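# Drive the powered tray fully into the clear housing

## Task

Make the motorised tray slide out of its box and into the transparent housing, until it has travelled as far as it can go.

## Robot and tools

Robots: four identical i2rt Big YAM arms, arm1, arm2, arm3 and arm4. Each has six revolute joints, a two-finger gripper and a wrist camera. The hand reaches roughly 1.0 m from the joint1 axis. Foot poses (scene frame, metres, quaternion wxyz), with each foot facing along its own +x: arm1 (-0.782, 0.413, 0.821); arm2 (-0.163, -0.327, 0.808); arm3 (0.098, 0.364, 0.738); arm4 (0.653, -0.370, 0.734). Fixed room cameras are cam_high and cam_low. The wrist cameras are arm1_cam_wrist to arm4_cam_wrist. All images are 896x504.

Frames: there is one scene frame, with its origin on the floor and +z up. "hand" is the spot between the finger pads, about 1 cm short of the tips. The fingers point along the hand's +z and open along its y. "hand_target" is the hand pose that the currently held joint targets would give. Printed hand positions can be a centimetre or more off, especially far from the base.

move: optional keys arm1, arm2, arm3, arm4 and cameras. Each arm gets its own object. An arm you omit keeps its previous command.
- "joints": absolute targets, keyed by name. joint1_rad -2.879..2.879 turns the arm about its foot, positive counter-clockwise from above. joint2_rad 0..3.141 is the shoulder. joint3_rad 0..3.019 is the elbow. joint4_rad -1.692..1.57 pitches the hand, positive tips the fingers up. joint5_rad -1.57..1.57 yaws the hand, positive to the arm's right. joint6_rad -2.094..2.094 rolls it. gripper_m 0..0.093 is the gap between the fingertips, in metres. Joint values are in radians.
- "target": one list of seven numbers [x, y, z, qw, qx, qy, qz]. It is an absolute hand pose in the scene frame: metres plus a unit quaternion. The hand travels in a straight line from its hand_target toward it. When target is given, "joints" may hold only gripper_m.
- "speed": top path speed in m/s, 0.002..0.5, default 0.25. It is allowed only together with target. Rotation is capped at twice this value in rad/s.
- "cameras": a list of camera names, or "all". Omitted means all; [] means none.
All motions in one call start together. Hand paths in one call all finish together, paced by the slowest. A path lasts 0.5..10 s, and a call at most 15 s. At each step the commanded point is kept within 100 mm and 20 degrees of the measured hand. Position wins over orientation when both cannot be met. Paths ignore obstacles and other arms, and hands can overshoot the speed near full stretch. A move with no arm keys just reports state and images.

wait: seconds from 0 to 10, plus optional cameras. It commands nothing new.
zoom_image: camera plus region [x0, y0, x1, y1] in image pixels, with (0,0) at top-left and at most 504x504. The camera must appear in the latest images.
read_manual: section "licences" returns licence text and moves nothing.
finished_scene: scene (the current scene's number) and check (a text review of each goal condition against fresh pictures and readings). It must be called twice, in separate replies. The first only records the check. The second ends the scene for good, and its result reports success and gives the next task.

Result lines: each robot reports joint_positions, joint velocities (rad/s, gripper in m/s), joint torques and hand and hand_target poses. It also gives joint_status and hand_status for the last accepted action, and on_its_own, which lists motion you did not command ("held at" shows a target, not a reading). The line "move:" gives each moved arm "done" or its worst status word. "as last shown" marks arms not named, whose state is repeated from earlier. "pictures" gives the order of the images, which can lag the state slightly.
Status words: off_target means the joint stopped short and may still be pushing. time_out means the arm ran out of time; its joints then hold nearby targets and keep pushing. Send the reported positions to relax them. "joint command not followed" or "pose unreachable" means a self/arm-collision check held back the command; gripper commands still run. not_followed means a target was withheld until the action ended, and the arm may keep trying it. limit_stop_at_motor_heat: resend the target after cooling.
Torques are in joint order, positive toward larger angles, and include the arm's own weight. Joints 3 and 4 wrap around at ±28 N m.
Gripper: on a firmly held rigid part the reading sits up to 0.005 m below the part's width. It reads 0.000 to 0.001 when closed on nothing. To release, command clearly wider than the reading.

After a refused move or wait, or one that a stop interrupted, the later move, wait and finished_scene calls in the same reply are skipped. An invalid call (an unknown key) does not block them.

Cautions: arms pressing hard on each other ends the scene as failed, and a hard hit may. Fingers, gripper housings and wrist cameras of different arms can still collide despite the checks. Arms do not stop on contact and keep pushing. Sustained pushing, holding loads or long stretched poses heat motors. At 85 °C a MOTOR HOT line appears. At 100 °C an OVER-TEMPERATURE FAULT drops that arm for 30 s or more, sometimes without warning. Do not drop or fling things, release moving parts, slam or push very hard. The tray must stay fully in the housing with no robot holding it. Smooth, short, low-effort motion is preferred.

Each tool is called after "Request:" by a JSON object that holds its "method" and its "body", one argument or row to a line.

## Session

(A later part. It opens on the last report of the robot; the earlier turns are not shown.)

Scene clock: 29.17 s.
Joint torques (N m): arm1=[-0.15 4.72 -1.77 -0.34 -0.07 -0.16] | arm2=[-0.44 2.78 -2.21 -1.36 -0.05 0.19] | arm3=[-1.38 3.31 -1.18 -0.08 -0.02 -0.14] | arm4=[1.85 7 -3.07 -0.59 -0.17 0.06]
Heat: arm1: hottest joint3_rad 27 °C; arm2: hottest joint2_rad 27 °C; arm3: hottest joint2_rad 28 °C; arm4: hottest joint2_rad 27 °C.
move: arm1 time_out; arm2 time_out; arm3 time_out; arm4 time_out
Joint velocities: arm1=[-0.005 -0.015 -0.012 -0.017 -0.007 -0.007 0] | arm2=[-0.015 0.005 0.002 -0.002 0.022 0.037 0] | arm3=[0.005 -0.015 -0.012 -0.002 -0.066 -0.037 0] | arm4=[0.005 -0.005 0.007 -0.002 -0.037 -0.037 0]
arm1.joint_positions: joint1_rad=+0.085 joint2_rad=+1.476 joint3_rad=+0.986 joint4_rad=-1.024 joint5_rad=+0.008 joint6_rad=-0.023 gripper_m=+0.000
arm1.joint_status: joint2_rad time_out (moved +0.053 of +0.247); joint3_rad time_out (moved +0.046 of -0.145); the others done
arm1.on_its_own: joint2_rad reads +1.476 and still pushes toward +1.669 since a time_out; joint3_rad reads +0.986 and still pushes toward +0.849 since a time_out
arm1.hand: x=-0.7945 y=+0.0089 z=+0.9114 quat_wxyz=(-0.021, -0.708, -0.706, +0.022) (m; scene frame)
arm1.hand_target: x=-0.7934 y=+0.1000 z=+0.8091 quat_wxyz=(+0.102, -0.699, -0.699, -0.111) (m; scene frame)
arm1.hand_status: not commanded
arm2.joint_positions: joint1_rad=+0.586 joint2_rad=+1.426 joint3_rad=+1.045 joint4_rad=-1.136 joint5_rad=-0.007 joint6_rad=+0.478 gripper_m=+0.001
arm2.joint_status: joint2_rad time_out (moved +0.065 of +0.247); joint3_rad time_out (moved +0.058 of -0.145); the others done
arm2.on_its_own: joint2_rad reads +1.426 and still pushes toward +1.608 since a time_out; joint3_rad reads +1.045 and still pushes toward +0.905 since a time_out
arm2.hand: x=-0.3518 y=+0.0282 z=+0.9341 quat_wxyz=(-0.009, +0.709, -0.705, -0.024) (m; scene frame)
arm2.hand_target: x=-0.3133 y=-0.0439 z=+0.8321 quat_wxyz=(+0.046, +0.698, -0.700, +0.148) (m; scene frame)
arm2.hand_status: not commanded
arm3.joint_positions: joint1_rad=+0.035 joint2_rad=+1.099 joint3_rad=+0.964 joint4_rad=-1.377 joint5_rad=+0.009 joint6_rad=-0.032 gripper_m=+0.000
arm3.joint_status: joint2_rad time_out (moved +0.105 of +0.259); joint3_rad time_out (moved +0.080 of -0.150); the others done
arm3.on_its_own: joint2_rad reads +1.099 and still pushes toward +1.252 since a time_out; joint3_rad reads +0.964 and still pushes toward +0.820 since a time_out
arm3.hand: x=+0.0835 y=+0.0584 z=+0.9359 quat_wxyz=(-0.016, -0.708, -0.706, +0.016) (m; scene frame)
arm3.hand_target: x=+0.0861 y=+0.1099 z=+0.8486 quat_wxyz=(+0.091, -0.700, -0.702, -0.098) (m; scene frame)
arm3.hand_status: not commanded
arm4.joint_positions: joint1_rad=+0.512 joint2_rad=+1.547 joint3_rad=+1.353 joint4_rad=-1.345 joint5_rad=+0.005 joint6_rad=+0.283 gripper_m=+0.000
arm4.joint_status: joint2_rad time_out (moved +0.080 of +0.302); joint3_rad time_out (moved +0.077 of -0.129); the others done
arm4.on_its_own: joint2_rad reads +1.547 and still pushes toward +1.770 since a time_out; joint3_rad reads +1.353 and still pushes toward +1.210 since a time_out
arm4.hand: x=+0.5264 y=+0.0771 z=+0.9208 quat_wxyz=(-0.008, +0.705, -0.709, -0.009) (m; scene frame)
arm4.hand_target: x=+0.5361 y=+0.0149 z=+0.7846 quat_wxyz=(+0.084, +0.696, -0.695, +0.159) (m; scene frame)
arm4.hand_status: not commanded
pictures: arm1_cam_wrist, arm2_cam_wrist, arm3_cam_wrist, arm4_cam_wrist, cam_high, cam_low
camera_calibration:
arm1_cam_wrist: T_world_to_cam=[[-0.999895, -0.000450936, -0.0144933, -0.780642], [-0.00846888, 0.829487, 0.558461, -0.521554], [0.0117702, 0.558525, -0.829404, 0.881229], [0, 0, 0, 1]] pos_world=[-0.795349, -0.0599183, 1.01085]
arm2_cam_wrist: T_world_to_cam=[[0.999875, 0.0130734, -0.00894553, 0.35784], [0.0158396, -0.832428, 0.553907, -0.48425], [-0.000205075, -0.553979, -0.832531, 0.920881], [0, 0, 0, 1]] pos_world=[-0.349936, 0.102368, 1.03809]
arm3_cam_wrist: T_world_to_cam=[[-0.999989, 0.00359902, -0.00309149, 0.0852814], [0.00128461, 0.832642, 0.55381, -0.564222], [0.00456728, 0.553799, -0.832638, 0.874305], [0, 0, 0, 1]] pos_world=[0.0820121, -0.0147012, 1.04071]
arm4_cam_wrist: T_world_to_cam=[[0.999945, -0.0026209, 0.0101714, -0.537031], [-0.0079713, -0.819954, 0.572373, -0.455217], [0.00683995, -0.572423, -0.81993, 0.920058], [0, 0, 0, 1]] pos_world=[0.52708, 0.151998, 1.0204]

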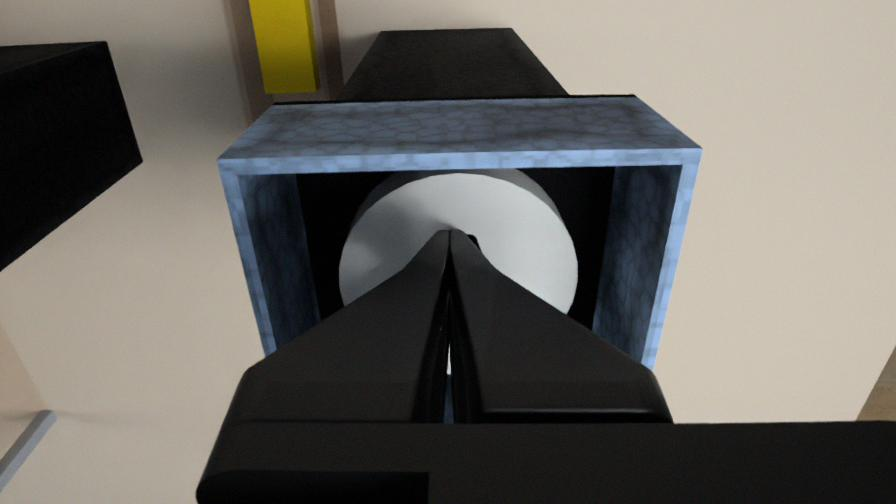

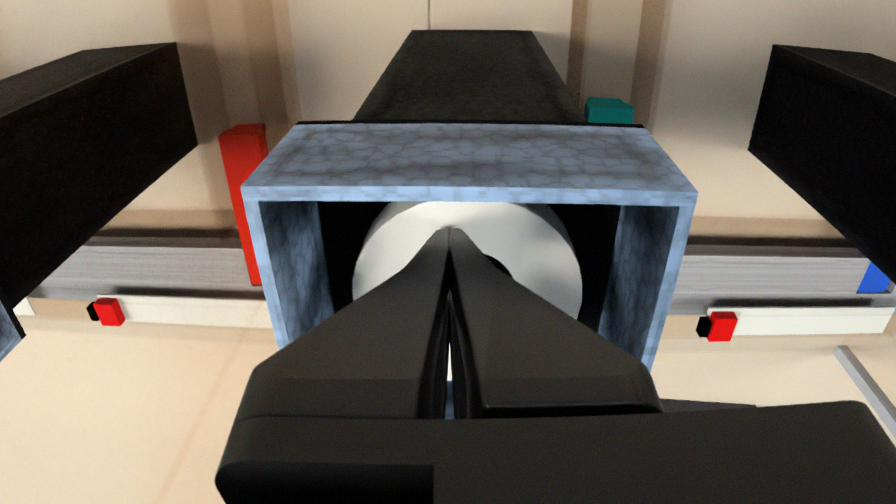

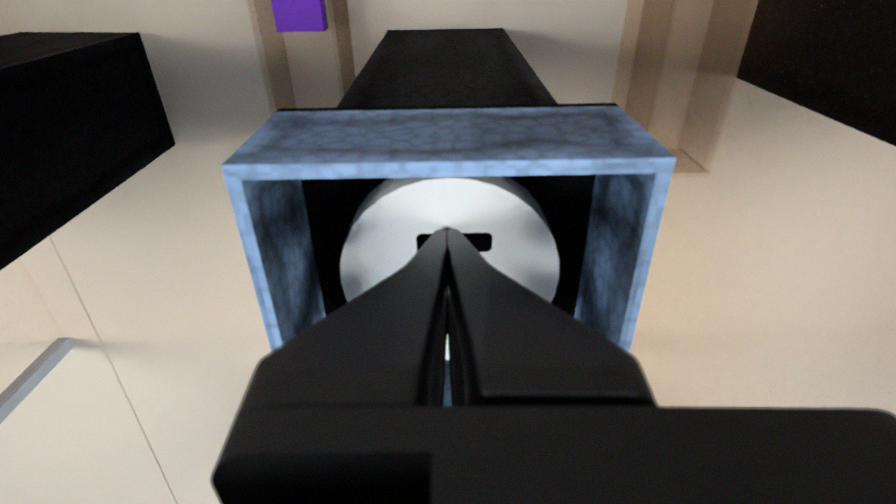

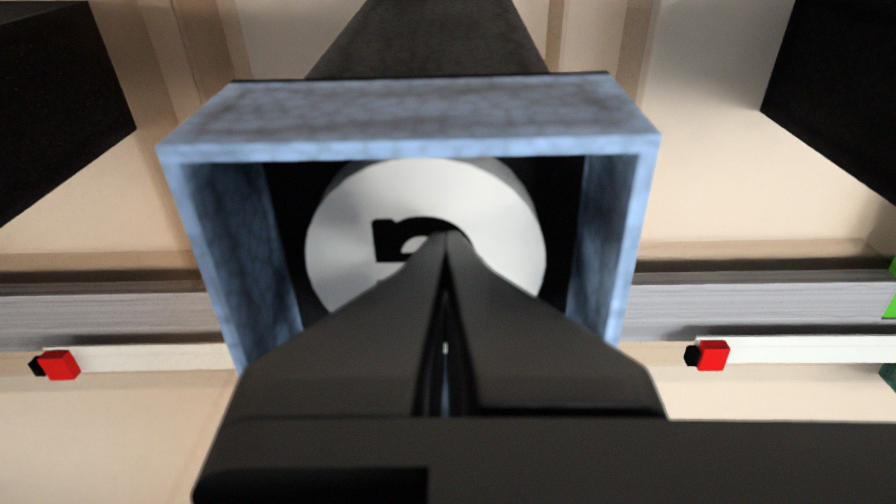

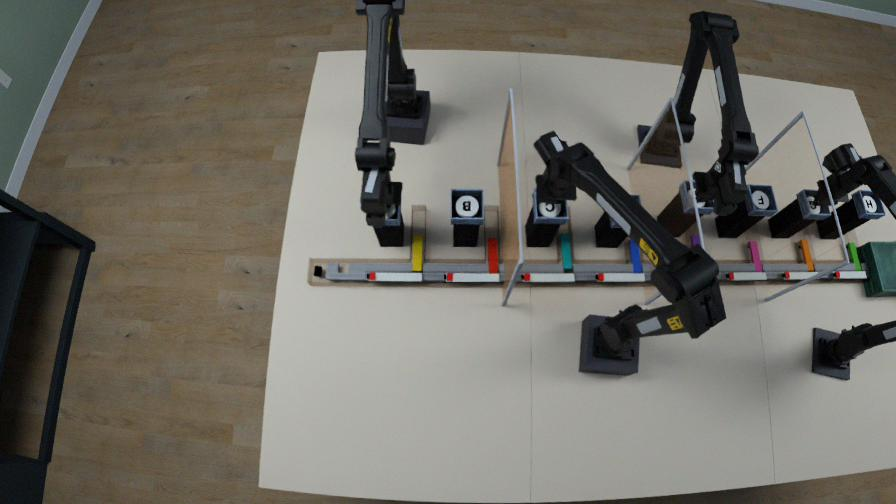

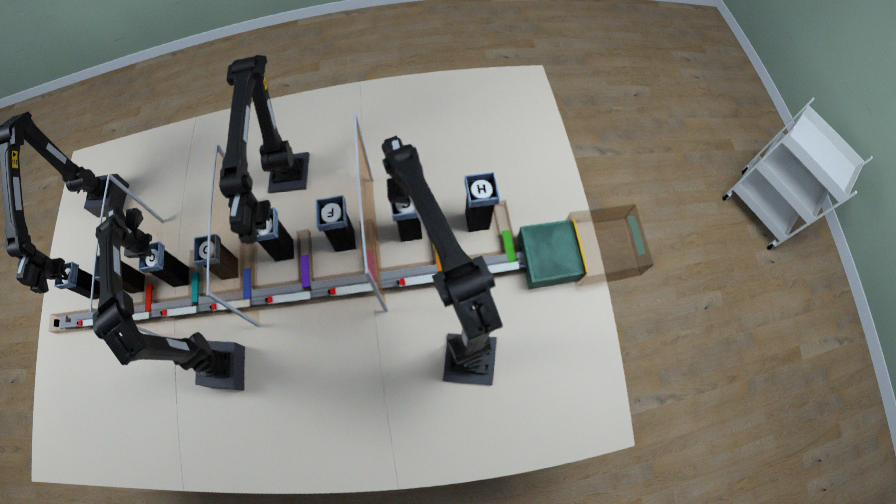

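Request:
{"method": "move", "body": {
  "cameras": ["cam_high", "cam_low", "arm1_cam_wrist"]
}}

Scene clock: 30.27 s.
Joint torques (N m): arm1=[-0.21 4.54 -1.76 -0.32 -0.07 -0.16] | arm2=[-0.5 2.37 -2.13 -1.4 -0.08 0.16] | arm3=[-1.26 3.31 -1.18 -0.05 -0.02 -0.13] | arm4=[1.85 7.06 -3.07 -0.59 -0.17 0.07]
Heat: arm1: hottest joint3_rad 27 °C; arm2: hottest joint2_rad 27 °C; arm3: hottest joint2_rad 28 °C; arm4: hottest joint2_rad 27 °C.
Joint velocities: arm1=[-0.005 0.005 -0.017 -0.002 -0.051 -0.051 0] | arm2=[-0.015 -0.005 0.007 -0.017 0.066 -0.022 0] | arm3=[0.015 0.015 0.007 -0.027 0.066 -0.022 0] | arm4=[-0.005 -0.005 -0.002 0.007 -0.022 -0.007 -0.001]
arm1.joint_positions: joint1_rad=+0.085 joint2_rad=+1.476 joint3_rad=+0.986 joint4_rad=-1.025 joint5_rad=+0.008 joint6_rad=-0.023 gripper_m=+0.000
arm1.joint_status: joint2_rad time_out (moved +0.053 of +0.247); joint3_rad time_out (moved +0.046 of -0.145); the others done
arm1.on_its_own: joint2_rad reads +1.476 and still pushes toward +1.669 since a time_out; joint3_rad reads +0.986 and still pushes toward +0.849 since a time_out
arm1.hand: x=-0.7945 y=+0.0089 z=+0.9115 quat_wxyz=(-0.021, -0.708, -0.706, +0.022) (m; scene frame)
arm1.hand_target: x=-0.7934 y=+0.0999 z=+0.8091 quat_wxyz=(+0.102, -0.699, -0.699, -0.111) (m; scene frame)
arm1.hand_status: not commanded
arm2.joint_positions: joint1_rad=+0.586 joint2_rad=+1.426 joint3_rad=+1.045 joint4_rad=-1.136 joint5_rad=-0.007 joint6_rad=+0.478 gripper_m=+0.001
arm2.joint_status: joint2_rad time_out (moved +0.065 of +0.247); joint3_rad time_out (moved +0.058 of -0.145); the others done
arm2.on_its_own: joint2_rad reads +1.426 and still pushes toward +1.608 since a time_out; joint3_rad reads +1.045 and still pushes toward +0.905 since a time_out
arm2.hand: x=-0.3518 y=+0.0283 z=+0.9342 quat_wxyz=(-0.009, +0.709, -0.705, -0.024) (m; scene frame)
arm2.hand_target: x=-0.3134 y=-0.0438 z=+0.8322 quat_wxyz=(+0.046, +0.698, -0.700, +0.147) (m; scene frame)
arm2.hand_status: not commanded
arm3.joint_positions: joint1_rad=+0.035 joint2_rad=+1.099 joint3_rad=+0.964 joint4_rad=-1.377 joint5_rad=+0.009 joint6_rad=-0.032 gripper_m=+0.000
arm3.joint_status: joint2_rad time_out (moved +0.105 of +0.259); joint3_rad time_out (moved +0.080 of -0.150); the others done
arm3.on_its_own: joint2_rad reads +1.099 and still pushes toward +1.252 since a time_out; joint3_rad reads +0.964 and still pushes toward +0.820 since a time_out
arm3.hand: x=+0.0835 y=+0.0584 z=+0.9359 quat_wxyz=(-0.016, -0.708, -0.706, +0.016) (m; scene frame)
arm3.hand_target: x=+0.0861 y=+0.1099 z=+0.8486 quat_wxyz=(+0.091, -0.700, -0.702, -0.098) (m; scene frame)
arm3.hand_status: not commanded
arm4.joint_positions: joint1_rad=+0.512 joint2_rad=+1.547 joint3_rad=+1.353 joint4_rad=-1.345 joint5_rad=+0.005 joint6_rad=+0.283 gripper_m=+0.000
arm4.joint_status: joint2_rad time_out (moved +0.080 of +0.302); joint3_rad time_out (moved +0.077 of -0.129); the others done
arm4.on_its_own: joint2_rad reads +1.547 and still pushes toward +1.770 since a time_out; joint3_rad reads +1.353 and still pushes toward +1.210 since a time_out
arm4.hand: x=+0.5264 y=+0.0771 z=+0.9208 quat_wxyz=(-0.008, +0.705, -0.709, -0.009) (m; scene frame)
arm4.hand_target: x=+0.5361 y=+0.0149 z=+0.7846 quat_wxyz=(+0.084, +0.696, -0.695, +0.159) (m; scene frame)
arm4.hand_status: not commanded
pictures: arm1_cam_wrist, cam_high, cam_low
camera_calibration:
arm1_cam_wrist: T_world_to_cam=[[-0.999895, -0.000450936, -0.0144933, -0.780643], [-0.00846888, 0.829487, 0.558461, -0.52157], [0.0117702, 0.558525, -0.829404, 0.881374], [0, 0, 0, 1]] pos_world=[-0.795352, -0.0599863, 1.01098]

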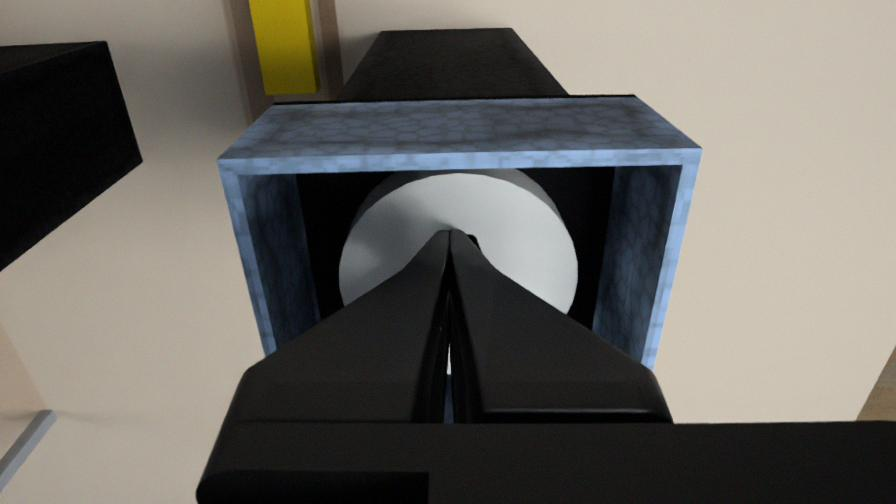

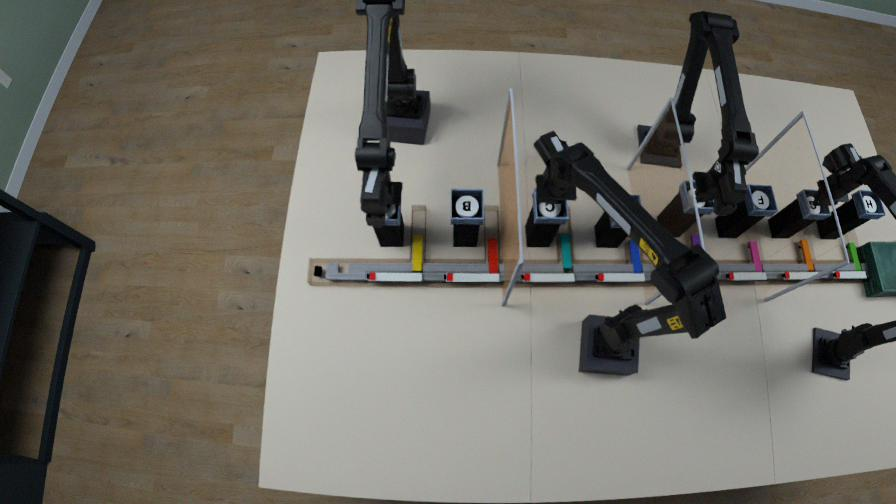

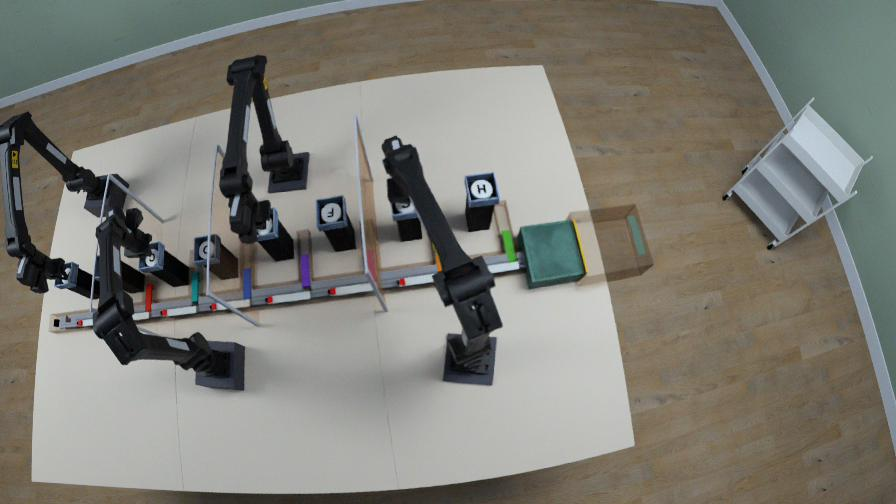

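Request:
{"method": "zoom_image", "body": {
  "camera": "cam_high",
  "region": [340, 180, 520, 300]
}}

Request:
{"method": "zoom_image", "body": {
  "camera": "cam_low",
  "region": [180, 160, 400, 310]
}}

Request:
{"method": "zoom_image", "body": {
  "camera": "cam_low",
  "region": [340, 150, 560, 300]
}}

Scaled by 2.800 from the camera's 896x504 image, which has a finer 1280x720 frame.

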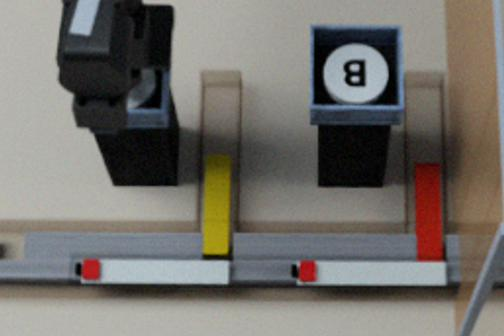

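Scaled by 2.291 from the camera's 896x504 image, which has a finer 1280x720 frame.

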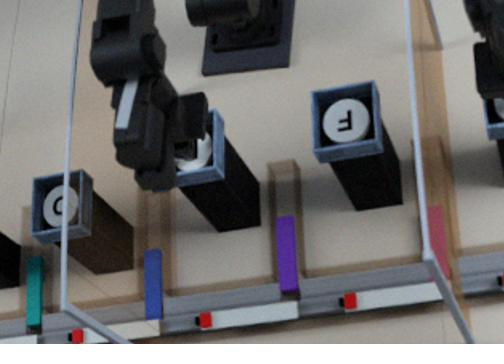

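Scaled by 2.291 from the camera's 896x504 image, which has a finer 1280x720 frame.

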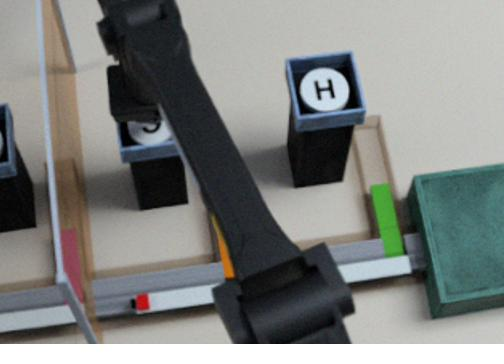

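Request:
{"method": "move", "body": {
  "arm1": {"joints": {"joint2_rad": 1.76, "joint3_rad": 0.69, "joint4_rad": -1.056}},
  "cameras": ["cam_high", "arm1_cam_wrist"]
}}

Request:
{"method": "zoom_image", "body": {
  "camera": "cam_high",
  "region": [340, 180, 520, 300]
}}

Scene clock: 33.47 s.
Joint torques (N m): arm1=[-0.26 8.41 -2.61 1.68 -0.07 -0.16] | arm2=[-0.21 2.84 -2.18 -1.46 -0.05 0.18] | arm3=[-1.32 3.31 -1.17 -0.09 -0.04 -0.14] | arm4=[1.79 7.06 -3.06 -0.59 -0.18 0.07]
Heat: arm1: hottest joint3_rad 27 °C; arm2: hottest joint2_rad 27 °C; arm3: hottest joint2_rad 28 °C; arm4: hottest joint2_rad 27 °C.
move: arm1 time_out
Joint velocities: arm1=[0.005 -0.005 0.002 -0.007 -0.051 -0.081 0] | arm2=[0.005 -0.005 -0.012 -0.007 0.066 -0.051 0] | arm3=[-0.005 -0.015 0.002 -0.017 0.022 -0.051 0] | arm4=[-0.015 -0.005 0.012 0.007 -0.022 0.007 0]
arm1.joint_positions: joint1_rad=+0.085 joint2_rad=+1.509 joint3_rad=+1.020 joint4_rad=-1.071 joint5_rad=+0.008 joint6_rad=-0.023 gripper_m=+0.000
arm1.joint_status: joint2_rad time_out (moved +0.033 of +0.284); joint3_rad time_out (moved +0.034 of -0.296); the others done
arm1.on_its_own: joint2_rad reads +1.509 and still pushes toward +1.760 since a time_out; joint3_rad reads +1.020 and still pushes toward +0.871 since a time_out (your +0.690 is given up)
arm1.hand: x=-0.7945 y=+0.0073 z=+0.9101 quat_wxyz=(-0.005, -0.708, -0.706, +0.006) (m; scene frame)
arm1.hand_target: x=-0.7932 y=+0.1022 z=+0.7866 quat_wxyz=(+0.125, -0.695, -0.695, -0.135) (m; scene frame)
arm1.hand_status: not commanded
arm2.joint_positions: joint1_rad=+0.586 joint2_rad=+1.426 joint3_rad=+1.045 joint4_rad=-1.137 joint5_rad=-0.007 joint6_rad=+0.478 gripper_m=+0.001
arm2.joint_status: not commanded
arm2.on_its_own: joint2_rad reads +1.426 and still pushes toward +1.608 since a time_out; joint3_rad reads +1.045 and still pushes toward +0.905 since a time_out
arm2.hand: x=-0.3518 y=+0.0282 z=+0.9342 quat_wxyz=(-0.009, +0.709, -0.705, -0.024) (m; scene frame)
arm2.hand_target: x=-0.3133 y=-0.0439 z=+0.8322 quat_wxyz=(+0.046, +0.698, -0.700, +0.148) (m; scene frame)
arm2.hand_status: not commanded
arm3.joint_positions: joint1_rad=+0.035 joint2_rad=+1.099 joint3_rad=+0.964 joint4_rad=-1.377 joint5_rad=+0.009 joint6_rad=-0.032 gripper_m=+0.000
arm3.joint_status: not commanded
arm3.on_its_own: joint2_rad reads +1.099 and still pushes toward +1.252 since a time_out; joint3_rad reads +0.964 and still pushes toward +0.820 since a time_out
arm3.hand: x=+0.0835 y=+0.0584 z=+0.9359 quat_wxyz=(-0.016, -0.708, -0.706, +0.016) (m; scene frame)
arm3.hand_target: x=+0.0861 y=+0.1099 z=+0.8486 quat_wxyz=(+0.091, -0.700, -0.702, -0.098) (m; scene frame)
arm3.hand_status: not commanded
arm4.joint_positions: joint1_rad=+0.512 joint2_rad=+1.547 joint3_rad=+1.353 joint4_rad=-1.345 joint5_rad=+0.005 joint6_rad=+0.283 gripper_m=+0.000
arm4.joint_status: not commanded
arm4.on_its_own: joint2_rad reads +1.547 and still pushes toward +1.770 since a time_out; joint3_rad reads +1.353 and still pushes toward +1.210 since a time_out
arm4.hand: x=+0.5264 y=+0.0771 z=+0.9208 quat_wxyz=(-0.008, +0.705, -0.709, -0.009) (m; scene frame)
arm4.hand_target: x=+0.5361 y=+0.0149 z=+0.7846 quat_wxyz=(+0.084, +0.696, -0.695, +0.159) (m; scene frame)
arm4.hand_status: not commanded
pictures: arm1_cam_wrist, cam_high
camera_calibration:
arm1_cam_wrist: T_world_to_cam=[[-0.999877, -0.0000771774, -0.0156605, -0.779621], [-0.00939383, 0.803069, 0.595811, -0.554013], [0.0125305, 0.595886, -0.802972, 0.857402], [0, 0, 0, 1]] pos_world=[-0.795473, -0.0660633, 1.00635]

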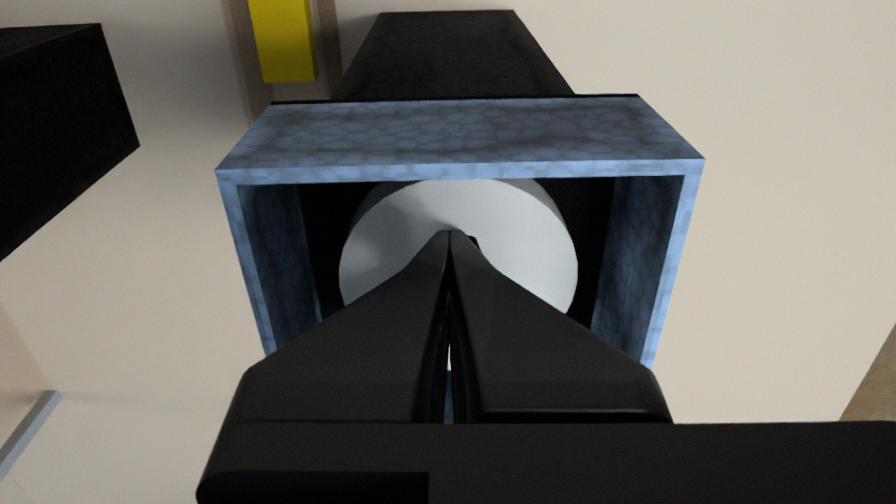

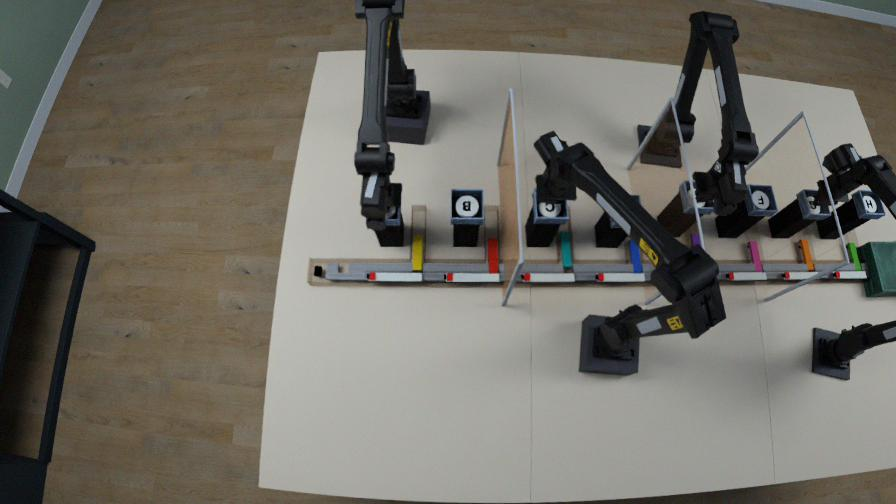

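Scaled by 2.800 from the camera's 896x504 image, which has a finer 1280x720 frame.

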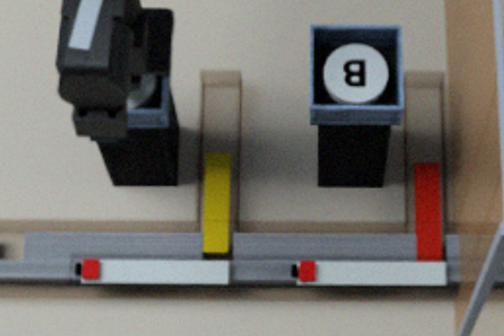

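Request:
{"method": "zoom_image", "body": {
  "camera": "arm1_cam_wrist",
  "region": [200, 100, 700, 504]
}}

Request:
{"method": "move", "body": {
  "cameras": ["arm3_cam_wrist", "arm4_cam_wrist", "arm2_cam_wrist"]
}}

Scaled by 1.008 from the camera's 896x504 image, which has a finer 1280x720 frame.

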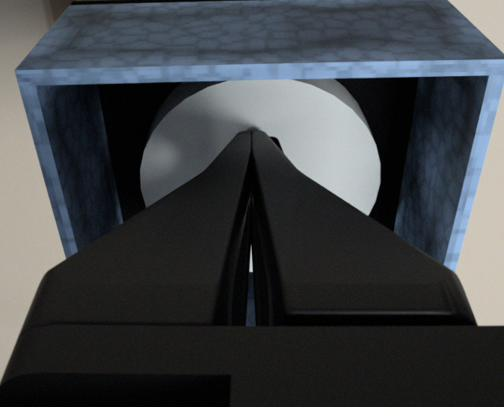

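Scene clock: 36.37 s.
Joint torques (N m): arm1=[-0.21 8.29 -2.67 1.65 -0.08 -0.16] | arm2=[-0.79 2.55 -2.19 -1.24 -0.05 0.16] | arm3=[-1.2 3.37 -1.2 -0.05 -0.03 -0.14] | arm4=[1.79 7.06 -3.06 -0.61 -0.18 0.07]
Heat: arm1: hottest joint3_rad 27 °C; arm2: hottest joint2_rad 27 °C; arm3: hottest joint2_rad 28 °C; arm4: hottest joint2_rad 27 °C.
Joint velocities: arm1=[-0.015 0.005 -0.012 0.012 -0.051 0.007 0.001] | arm2=[-0.015 0.005 -0.017 0.002 -0.037 0.037 -0.001] | arm3=[-0.015 -0.005 0.007 0.027 0.066 -0.007 -0.001] | arm4=[-0.015 0.015 0.002 -0.007 -0.051 -0.022 0.001]
arm1.joint_positions: joint1_rad=+0.085 joint2_rad=+1.509 joint3_rad=+1.020 joint4_rad=-1.071 joint5_rad=+0.008 joint6_rad=-0.023 gripper_m=+0.000
arm1.joint_status: joint2_rad time_out (moved +0.033 of +0.284); joint3_rad time_out (moved +0.034 of -0.296); the others done
arm1.on_its_own: joint2_rad reads +1.509 and still pushes toward +1.760 since a time_out; joint3_rad reads +1.020 and still pushes toward +0.871 since a time_out (your +0.690 is given up)
arm1.hand: x=-0.7945 y=+0.0073 z=+0.9100 quat_wxyz=(-0.005, -0.708, -0.706, +0.006) (m; scene frame)
arm1.hand_target: x=-0.7932 y=+0.1023 z=+0.7865 quat_wxyz=(+0.125, -0.695, -0.695, -0.135) (m; scene frame)
arm1.hand_status: not commanded
arm2.joint_positions: joint1_rad=+0.586 joint2_rad=+1.426 joint3_rad=+1.045 joint4_rad=-1.137 joint5_rad=-0.007 joint6_rad=+0.478 gripper_m=+0.001
arm2.joint_status: not commanded
arm2.on_its_own: joint2_rad reads +1.426 and still pushes toward +1.608 since a time_out; joint3_rad reads +1.045 and still pushes toward +0.905 since a time_out
arm2.hand: x=-0.3518 y=+0.0282 z=+0.9342 quat_wxyz=(-0.009, +0.709, -0.705, -0.024) (m; scene frame)
arm2.hand_target: x=-0.3133 y=-0.0439 z=+0.8322 quat_wxyz=(+0.046, +0.698, -0.700, +0.148) (m; scene frame)
arm2.hand_status: not commanded
arm3.joint_positions: joint1_rad=+0.035 joint2_rad=+1.099 joint3_rad=+0.964 joint4_rad=-1.377 joint5_rad=+0.009 joint6_rad=-0.032 gripper_m=+0.000
arm3.joint_status: not commanded
arm3.on_its_own: joint2_rad reads +1.099 and still pushes toward +1.252 since a time_out; joint3_rad reads +0.964 and still pushes toward +0.820 since a time_out
arm3.hand: x=+0.0835 y=+0.0584 z=+0.9359 quat_wxyz=(-0.016, -0.708, -0.706, +0.016) (m; scene frame)
arm3.hand_target: x=+0.0861 y=+0.1099 z=+0.8486 quat_wxyz=(+0.091, -0.700, -0.702, -0.098) (m; scene frame)
arm3.hand_status: not commanded
arm4.joint_positions: joint1_rad=+0.512 joint2_rad=+1.547 joint3_rad=+1.353 joint4_rad=-1.345 joint5_rad=+0.005 joint6_rad=+0.283 gripper_m=+0.000
arm4.joint_status: not commanded
arm4.on_its_own: joint2_rad reads +1.547 and still pushes toward +1.770 since a time_out; joint3_rad reads +1.353 and still pushes toward +1.210 since a time_out
arm4.hand: x=+0.5264 y=+0.0771 z=+0.9208 quat_wxyz=(-0.008, +0.705, -0.709, -0.009) (m; scene frame)
arm4.hand_target: x=+0.5361 y=+0.0149 z=+0.7846 quat_wxyz=(+0.084, +0.696, -0.695, +0.159) (m; scene frame)
arm4.hand_status: not commanded
pictures: arm2_cam_wrist, arm3_cam_wrist, arm4_cam_wrist
camera_calibration:
arm2_cam_wrist: T_world_to_cam=[[0.999875, 0.0130734, -0.00894553, 0.357867], [0.0158396, -0.832428, 0.553907, -0.484285], [-0.000205075, -0.553979, -0.832531, 0.92102], [0, 0, 0, 1]] pos_world=[-0.349962, 0.102415, 1.03823]
arm3_cam_wrist: T_world_to_cam=[[-0.999989, 0.00359902, -0.00309149, 0.0852814], [0.00128461, 0.832642, 0.55381, -0.564222], [0.00456728, 0.553799, -0.832638, 0.874305], [0, 0, 0, 1]] pos_world=[0.0820121, -0.0147012, 1.04071]
arm4_cam_wrist: T_world_to_cam=[[0.999945, -0.0026209, 0.0101714, -0.537031], [-0.0079713, -0.819954, 0.572373, -0.455217], [0.00683995, -0.572423, -0.81993, 0.920058], [0, 0, 0, 1]] pos_world=[0.52708, 0.151998, 1.0204]

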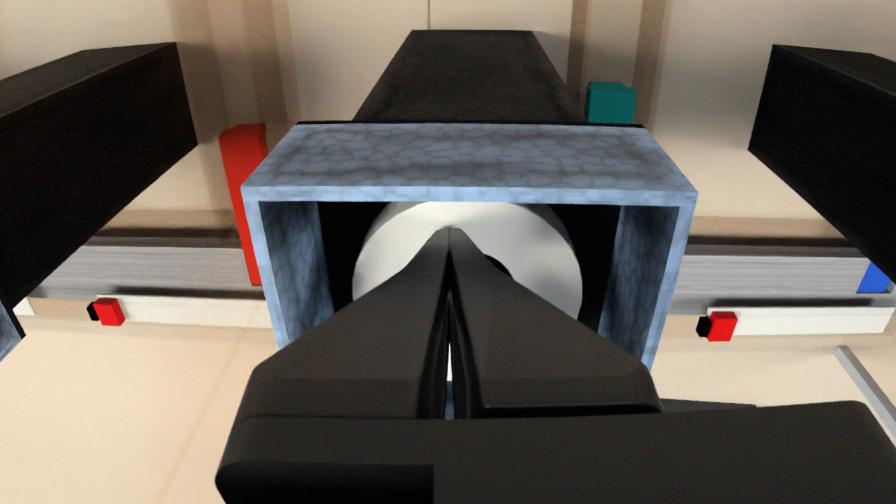

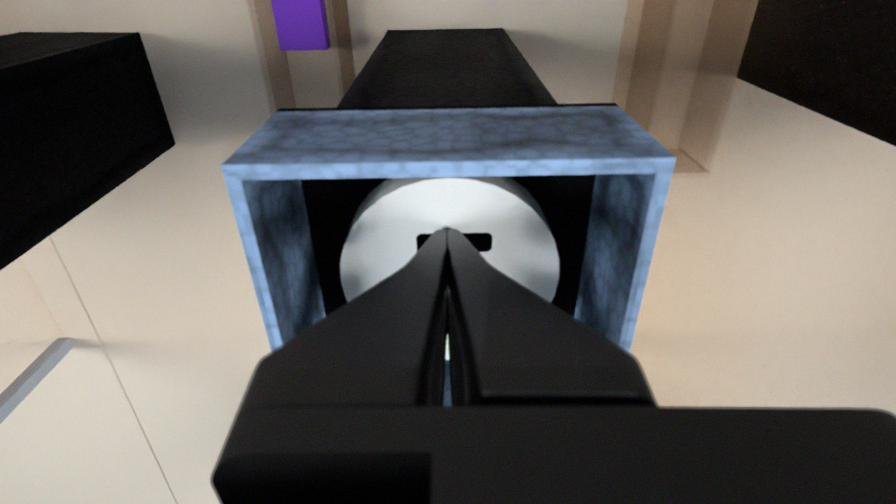

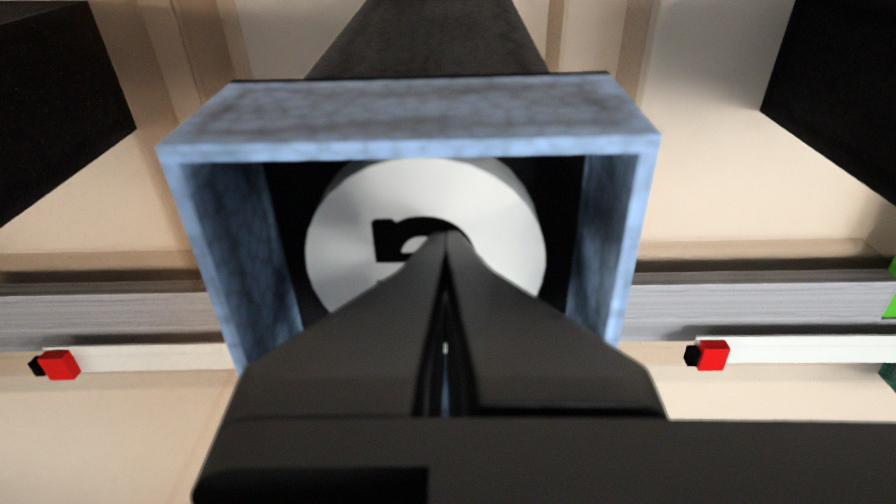

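Request:
{"method": "move", "body": {
  "arm1": {"target": [-0.797, 0.017, 0.935, 0, 0.7071, 0.7071, 0], "speed": 0.2},
  "arm2": {"target": [-0.346, 0.0185, 0.957, 0, 0.7071, -0.7071, 0], "speed": 0.2},
  "arm3": {"target": [0.082, 0.0655, 0.953, 0, 0.7071, 0.7071, 0], "speed": 0.2},
  "arm4": {"target": [0.5226, 0.078, 0.944, 0, 0.7071, -0.7071, 0], "speed": 0.2},
  "cameras": ["arm1_cam_wrist", "arm4_cam_wrist", "cam_high"]
}}

Request:
{"method": "zoom_image", "body": {
  "camera": "cam_high",
  "region": [340, 180, 520, 300]
}}

Scene clock: 41.37 s.
Joint torques (N m): arm1=[0.09 -9.29 8.59 0.46 0.03 -0.15] | arm2=[-0.5 -12.28 11.25 -0.5 -0.1 0.14] | arm3=[-1.79 -8.59 12.45 -0.09 -0.03 -0.18] | arm4=[0.91 -11.93 11.55 -0.61 -0.16 -0.06]
Heat: arm1: hottest joint3_rad 27 °C; arm2: hottest joint2_rad 27 °C; arm3: hottest joint2_rad 28 °C; arm4: hottest joint2_rad 27 °C.
move: arm1 done; arm2 done; arm3 done; arm4 done
Joint velocities: arm1=[-0.015 0.005 0.007 -0.022 0.037 -0.007 0.001] | arm2=[-0.015 -0.005 -0.002 -0.002 -0.022 -0.037 0] | arm3=[0.015 0.005 -0.002 -0.022 -0.066 -0.022 0] | arm4=[-0.015 -0.015 -0.007 0.002 -0.007 0.007 0]
arm1.joint_positions: joint1_rad=+0.085 joint2_rad=+1.461 joint3_rad=+1.031 joint4_rad=-1.145 joint5_rad=+0.008 joint6_rad=-0.023 gripper_m=+0.000
arm1.joint_status: not commanded
arm1.hand: x=-0.7944 y=+0.0196 z=+0.9316 quat_wxyz=(+0.001, -0.708, -0.706, +0.000) (m; scene frame)
arm1.hand_target: x=-0.7969 y=+0.0167 z=+0.9350 quat_wxyz=(+0.000, -0.707, -0.707, +0.000) (m; scene frame)
arm1.hand_status: done (0.005 m and 0.1 deg from the pose sent, 0.027 m and 0.8 deg at the start; pose on its path clipped on 11 of 48 steps)
arm2.joint_positions: joint1_rad=+0.586 joint2_rad=+1.403 joint3_rad=+1.074 joint4_rad=-1.237 joint5_rad=-0.007 joint6_rad=+0.478 gripper_m=+0.001
arm2.joint_status: not commanded
arm2.hand: x=-0.3455 y=+0.0158 z=+0.9526 quat_wxyz=(-0.001, +0.709, -0.705, -0.001) (m; scene frame)
arm2.hand_target: x=-0.3462 y=+0.0185 z=+0.9571 quat_wxyz=(+0.000, +0.707, -0.707, +0.000) (m; scene frame)
arm2.hand_status: done (0.005 m and 0.4 deg from the pose sent, 0.025 m and 3.0 deg at the start; pose on its path clipped on 7 of 48 steps)
arm3.joint_positions: joint1_rad=+0.035 joint2_rad=+1.097 joint3_rad=+1.002 joint4_rad=-1.452 joint5_rad=+0.009 joint6_rad=-0.032 gripper_m=+0.000
arm3.joint_status: not commanded
arm3.hand: x=+0.0836 y=+0.0657 z=+0.9505 quat_wxyz=(-0.004, -0.708, -0.706, +0.003) (m; scene frame)
arm3.hand_target: x=+0.0821 y=+0.0653 z=+0.9531 quat_wxyz=(+0.000, -0.707, -0.707, +0.000) (m; scene frame)
arm3.hand_status: done (0.003 m and 0.6 deg from the pose sent, 0.019 m and 2.6 deg at the start; pose on its path clipped on 1 of 48 steps)
arm4.joint_positions: joint1_rad=+0.512 joint2_rad=+1.546 joint3_rad=+1.406 joint4_rad=-1.414 joint5_rad=+0.003 joint6_rad=+0.283 gripper_m=+0.000
arm4.joint_status: not commanded
arm4.hand: x=+0.5261 y=+0.0762 z=+0.9412 quat_wxyz=(-0.003, +0.705, -0.709, -0.002) (m; scene frame)
arm4.hand_target: x=+0.5226 y=+0.0780 z=+0.9439 quat_wxyz=(+0.000, +0.707, -0.707, +0.000) (m; scene frame)
arm4.hand_status: done (0.005 m and 0.5 deg from the pose sent, 0.024 m and 1.4 deg at the start; pose on its path clipped on 10 of 48 steps)
pictures: arm1_cam_wrist, arm4_cam_wrist, cam_high
camera_calibration:
arm1_cam_wrist: T_world_to_cam=[[-0.999871, 0.0000662045, -0.0160648, -0.778742], [-0.00972565, 0.793423, 0.608593, -0.588676], [0.0127865, 0.608671, -0.79332, 0.858259], [0, 0, 0, 1]] pos_world=[-0.795341, -0.0552763, 1.02663]
arm4_cam_wrist: T_world_to_cam=[[0.999926, -0.0024188, 0.0119372, -0.53867], [-0.00894775, -0.810825, 0.58522, -0.479906], [0.00826342, -0.585283, -0.810787, 0.927904], [0, 0, 0, 1]] pos_world=[0.526669, 0.152664, 1.03961]

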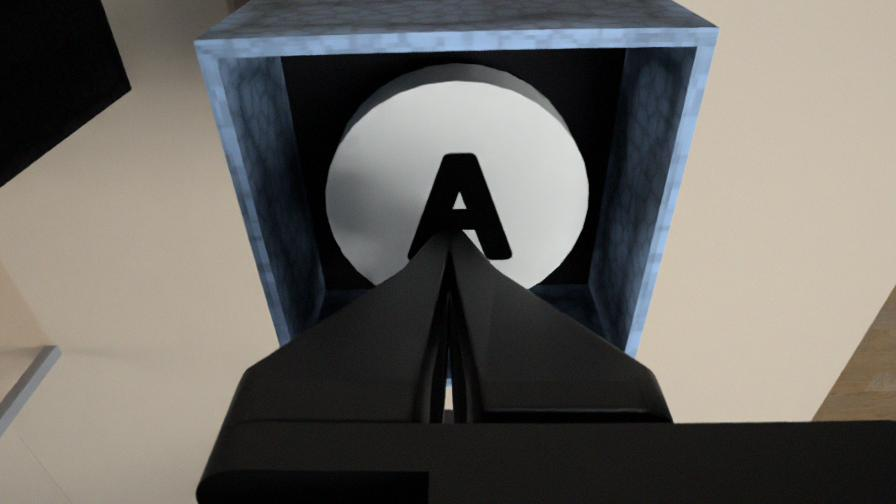

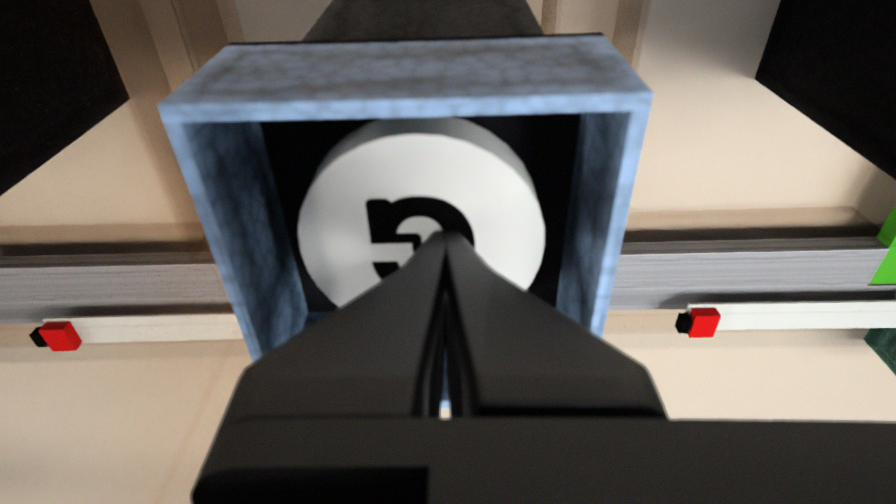

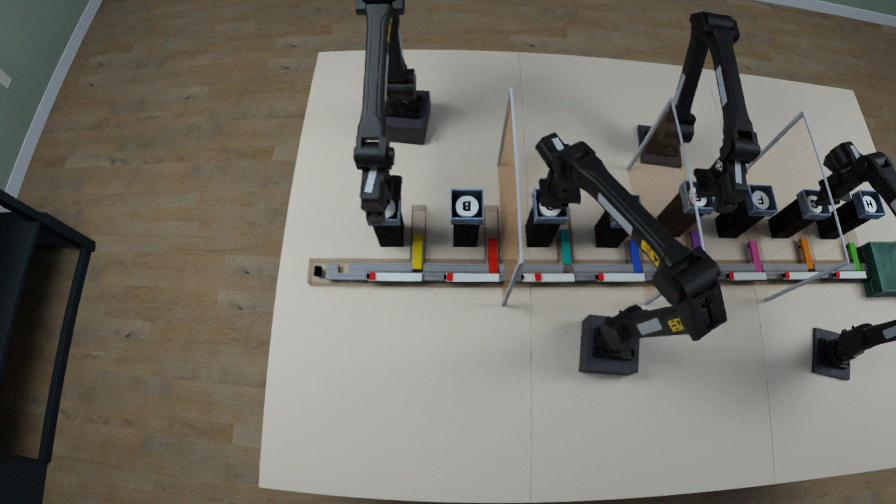

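Scaled by 2.800 from the camera's 896x504 image, which has a finer 1280x720 frame.

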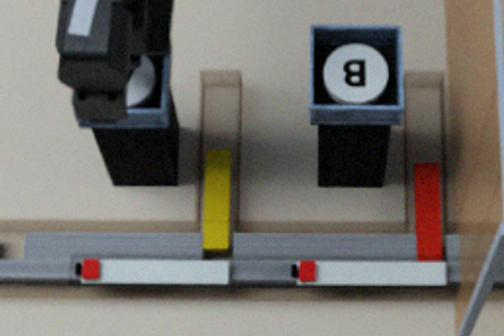

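Request:
{"method": "zoom_image", "body": {
  "camera": "cam_high",
  "region": [500, 180, 720, 300]
}}

Request:
{"method": "move", "body": {
  "cameras": ["cam_high", "cam_low"]
}}

Request:
{"method": "zoom_image", "body": {
  "camera": "cam_high",
  "region": [340, 180, 560, 300]
}}

Request:
{"method": "zoom_image", "body": {
  "camera": "cam_high",
  "region": [520, 180, 740, 300]
}}

Request:
{"method": "zoom_image", "body": {
  "camera": "cam_low",
  "region": [50, 200, 300, 340]
}}

Scaled by 2.291 from the camera's 896x504 image, which has a finer 1280x720 frame.

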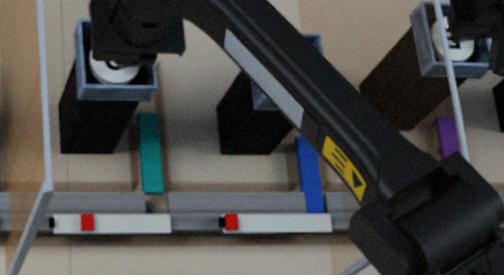

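Scene clock: 41.63 s.
Joint torques (N m): arm1=[-0.09 -9.05 8.61 0.49 0.03 -0.16] | arm2=[-0.5 -12.22 11.18 -0.49 -0.09 0.12] | arm3=[-1.79 -8.59 12.46 -0.12 -0.04 -0.18] | arm4=[0.91 -11.93 11.55 -0.61 -0.16 -0.05]
Heat: arm1: hottest joint3_rad 27 °C; arm2: hottest joint2_rad 27 °C; arm3: hottest joint2_rad 28 °C; arm4: hottest joint2_rad 27 °C.
Joint velocities: arm1=[-0.005 -0.005 -0.002 0.007 -0.066 0.022 0] | arm2=[-0.005 -0.005 0.002 -0.017 0.007 0.051 0.001] | arm3=[-0.015 -0.005 -0.017 -0.002 0.007 -0.037 0] | arm4=[-0.005 -0.005 0.002 -0.007 -0.11 -0.022 0.001]
arm1.joint_positions: joint1_rad=+0.085 joint2_rad=+1.461 joint3_rad=+1.031 joint4_rad=-1.145 joint5_rad=+0.008 joint6_rad=-0.023 gripper_m=+0.000
arm1.joint_status: not commanded
arm1.hand: x=-0.7944 y=+0.0196 z=+0.9316 quat_wxyz=(+0.001, -0.708, -0.706, +0.000) (m; scene frame)
arm1.hand_target: x=-0.7969 y=+0.0167 z=+0.9350 quat_wxyz=(+0.000, -0.707, -0.707, +0.000) (m; scene frame)
arm1.hand_status: done (0.005 m and 0.1 deg from the pose sent, 0.027 m and 0.8 deg at the start; pose on its path clipped on 11 of 48 steps)
arm2.joint_positions: joint1_rad=+0.586 joint2_rad=+1.403 joint3_rad=+1.074 joint4_rad=-1.237 joint5_rad=-0.007 joint6_rad=+0.478 gripper_m=+0.001
arm2.joint_status: not commanded
arm2.hand: x=-0.3455 y=+0.0158 z=+0.9526 quat_wxyz=(-0.001, +0.709, -0.705, -0.001) (m; scene frame)
arm2.hand_target: x=-0.3462 y=+0.0185 z=+0.9571 quat_wxyz=(+0.000, +0.707, -0.707, +0.000) (m; scene frame)
arm2.hand_status: done (0.005 m and 0.4 deg from the pose sent, 0.025 m and 3.0 deg at the start; pose on its path clipped on 7 of 48 steps)
arm3.joint_positions: joint1_rad=+0.035 joint2_rad=+1.097 joint3_rad=+1.002 joint4_rad=-1.452 joint5_rad=+0.009 joint6_rad=-0.032 gripper_m=+0.000
arm3.joint_status: not commanded
arm3.hand: x=+0.0836 y=+0.0657 z=+0.9505 quat_wxyz=(-0.004, -0.708, -0.706, +0.003) (m; scene frame)
arm3.hand_target: x=+0.0821 y=+0.0653 z=+0.9531 quat_wxyz=(+0.000, -0.707, -0.707, +0.000) (m; scene frame)
arm3.hand_status: done (0.003 m and 0.6 deg from the pose sent, 0.019 m and 2.6 deg at the start; pose on its path clipped on 1 of 48 steps)
arm4.joint_positions: joint1_rad=+0.512 joint2_rad=+1.546 joint3_rad=+1.406 joint4_rad=-1.414 joint5_rad=+0.003 joint6_rad=+0.283 gripper_m=+0.000
arm4.joint_status: not commanded
arm4.hand: x=+0.5261 y=+0.0762 z=+0.9412 quat_wxyz=(-0.003, +0.705, -0.709, -0.002) (m; scene frame)
arm4.hand_target: x=+0.5226 y=+0.0780 z=+0.9439 quat_wxyz=(+0.000, +0.707, -0.707, +0.000) (m; scene frame)
arm4.hand_status: done (0.005 m and 0.5 deg from the pose sent, 0.024 m and 1.4 deg at the start; pose on its path clipped on 10 of 48 steps)
pictures: cam_high, cam_low

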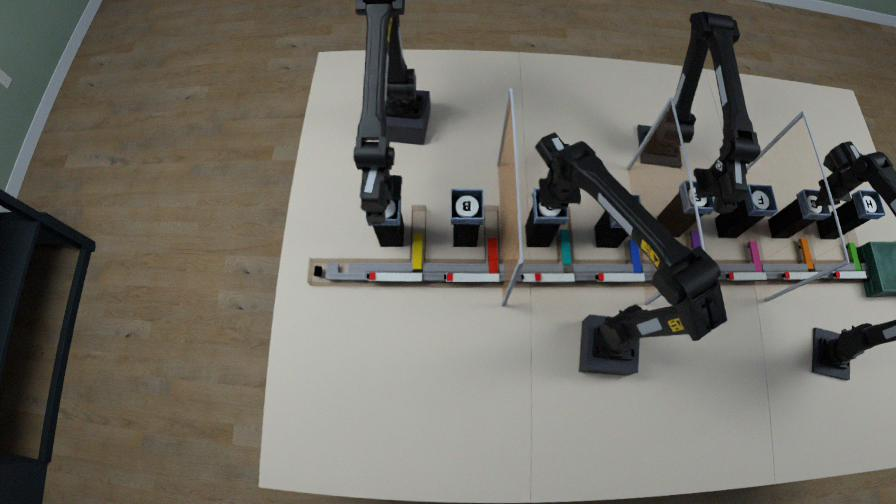

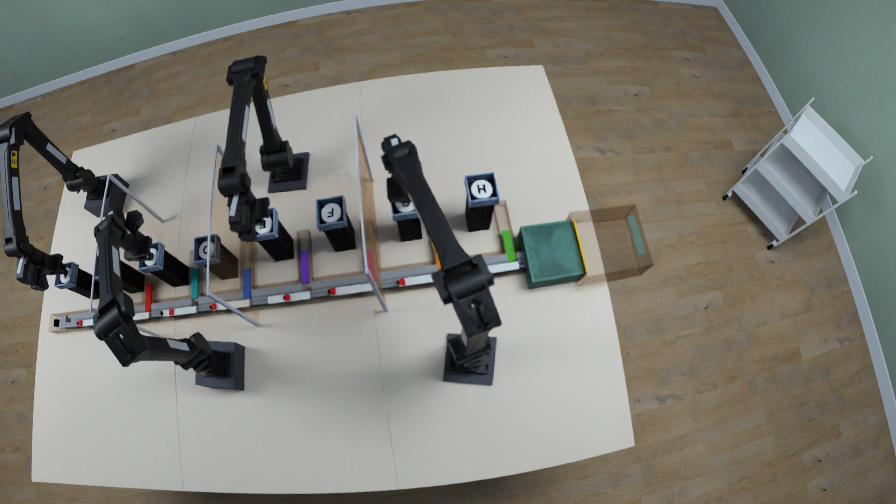

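Scaled by 2.291 from the camera's 896x504 image, which has a finer 1280x720 frame.

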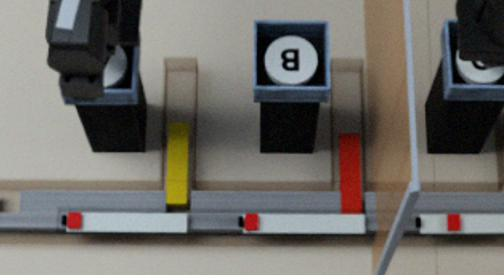

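Scaled by 2.291 from the camera's 896x504 image, which has a finer 1280x720 frame.

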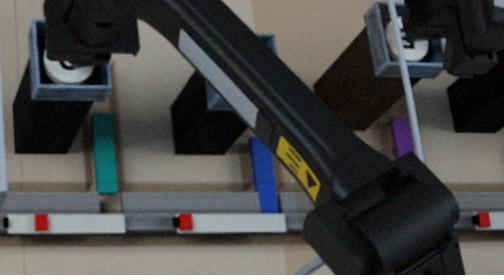

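Scaled by 2.016 from the camera's 896x504 image, which has a finer 1280x720 frame.

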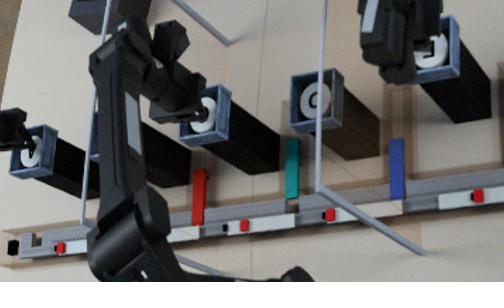

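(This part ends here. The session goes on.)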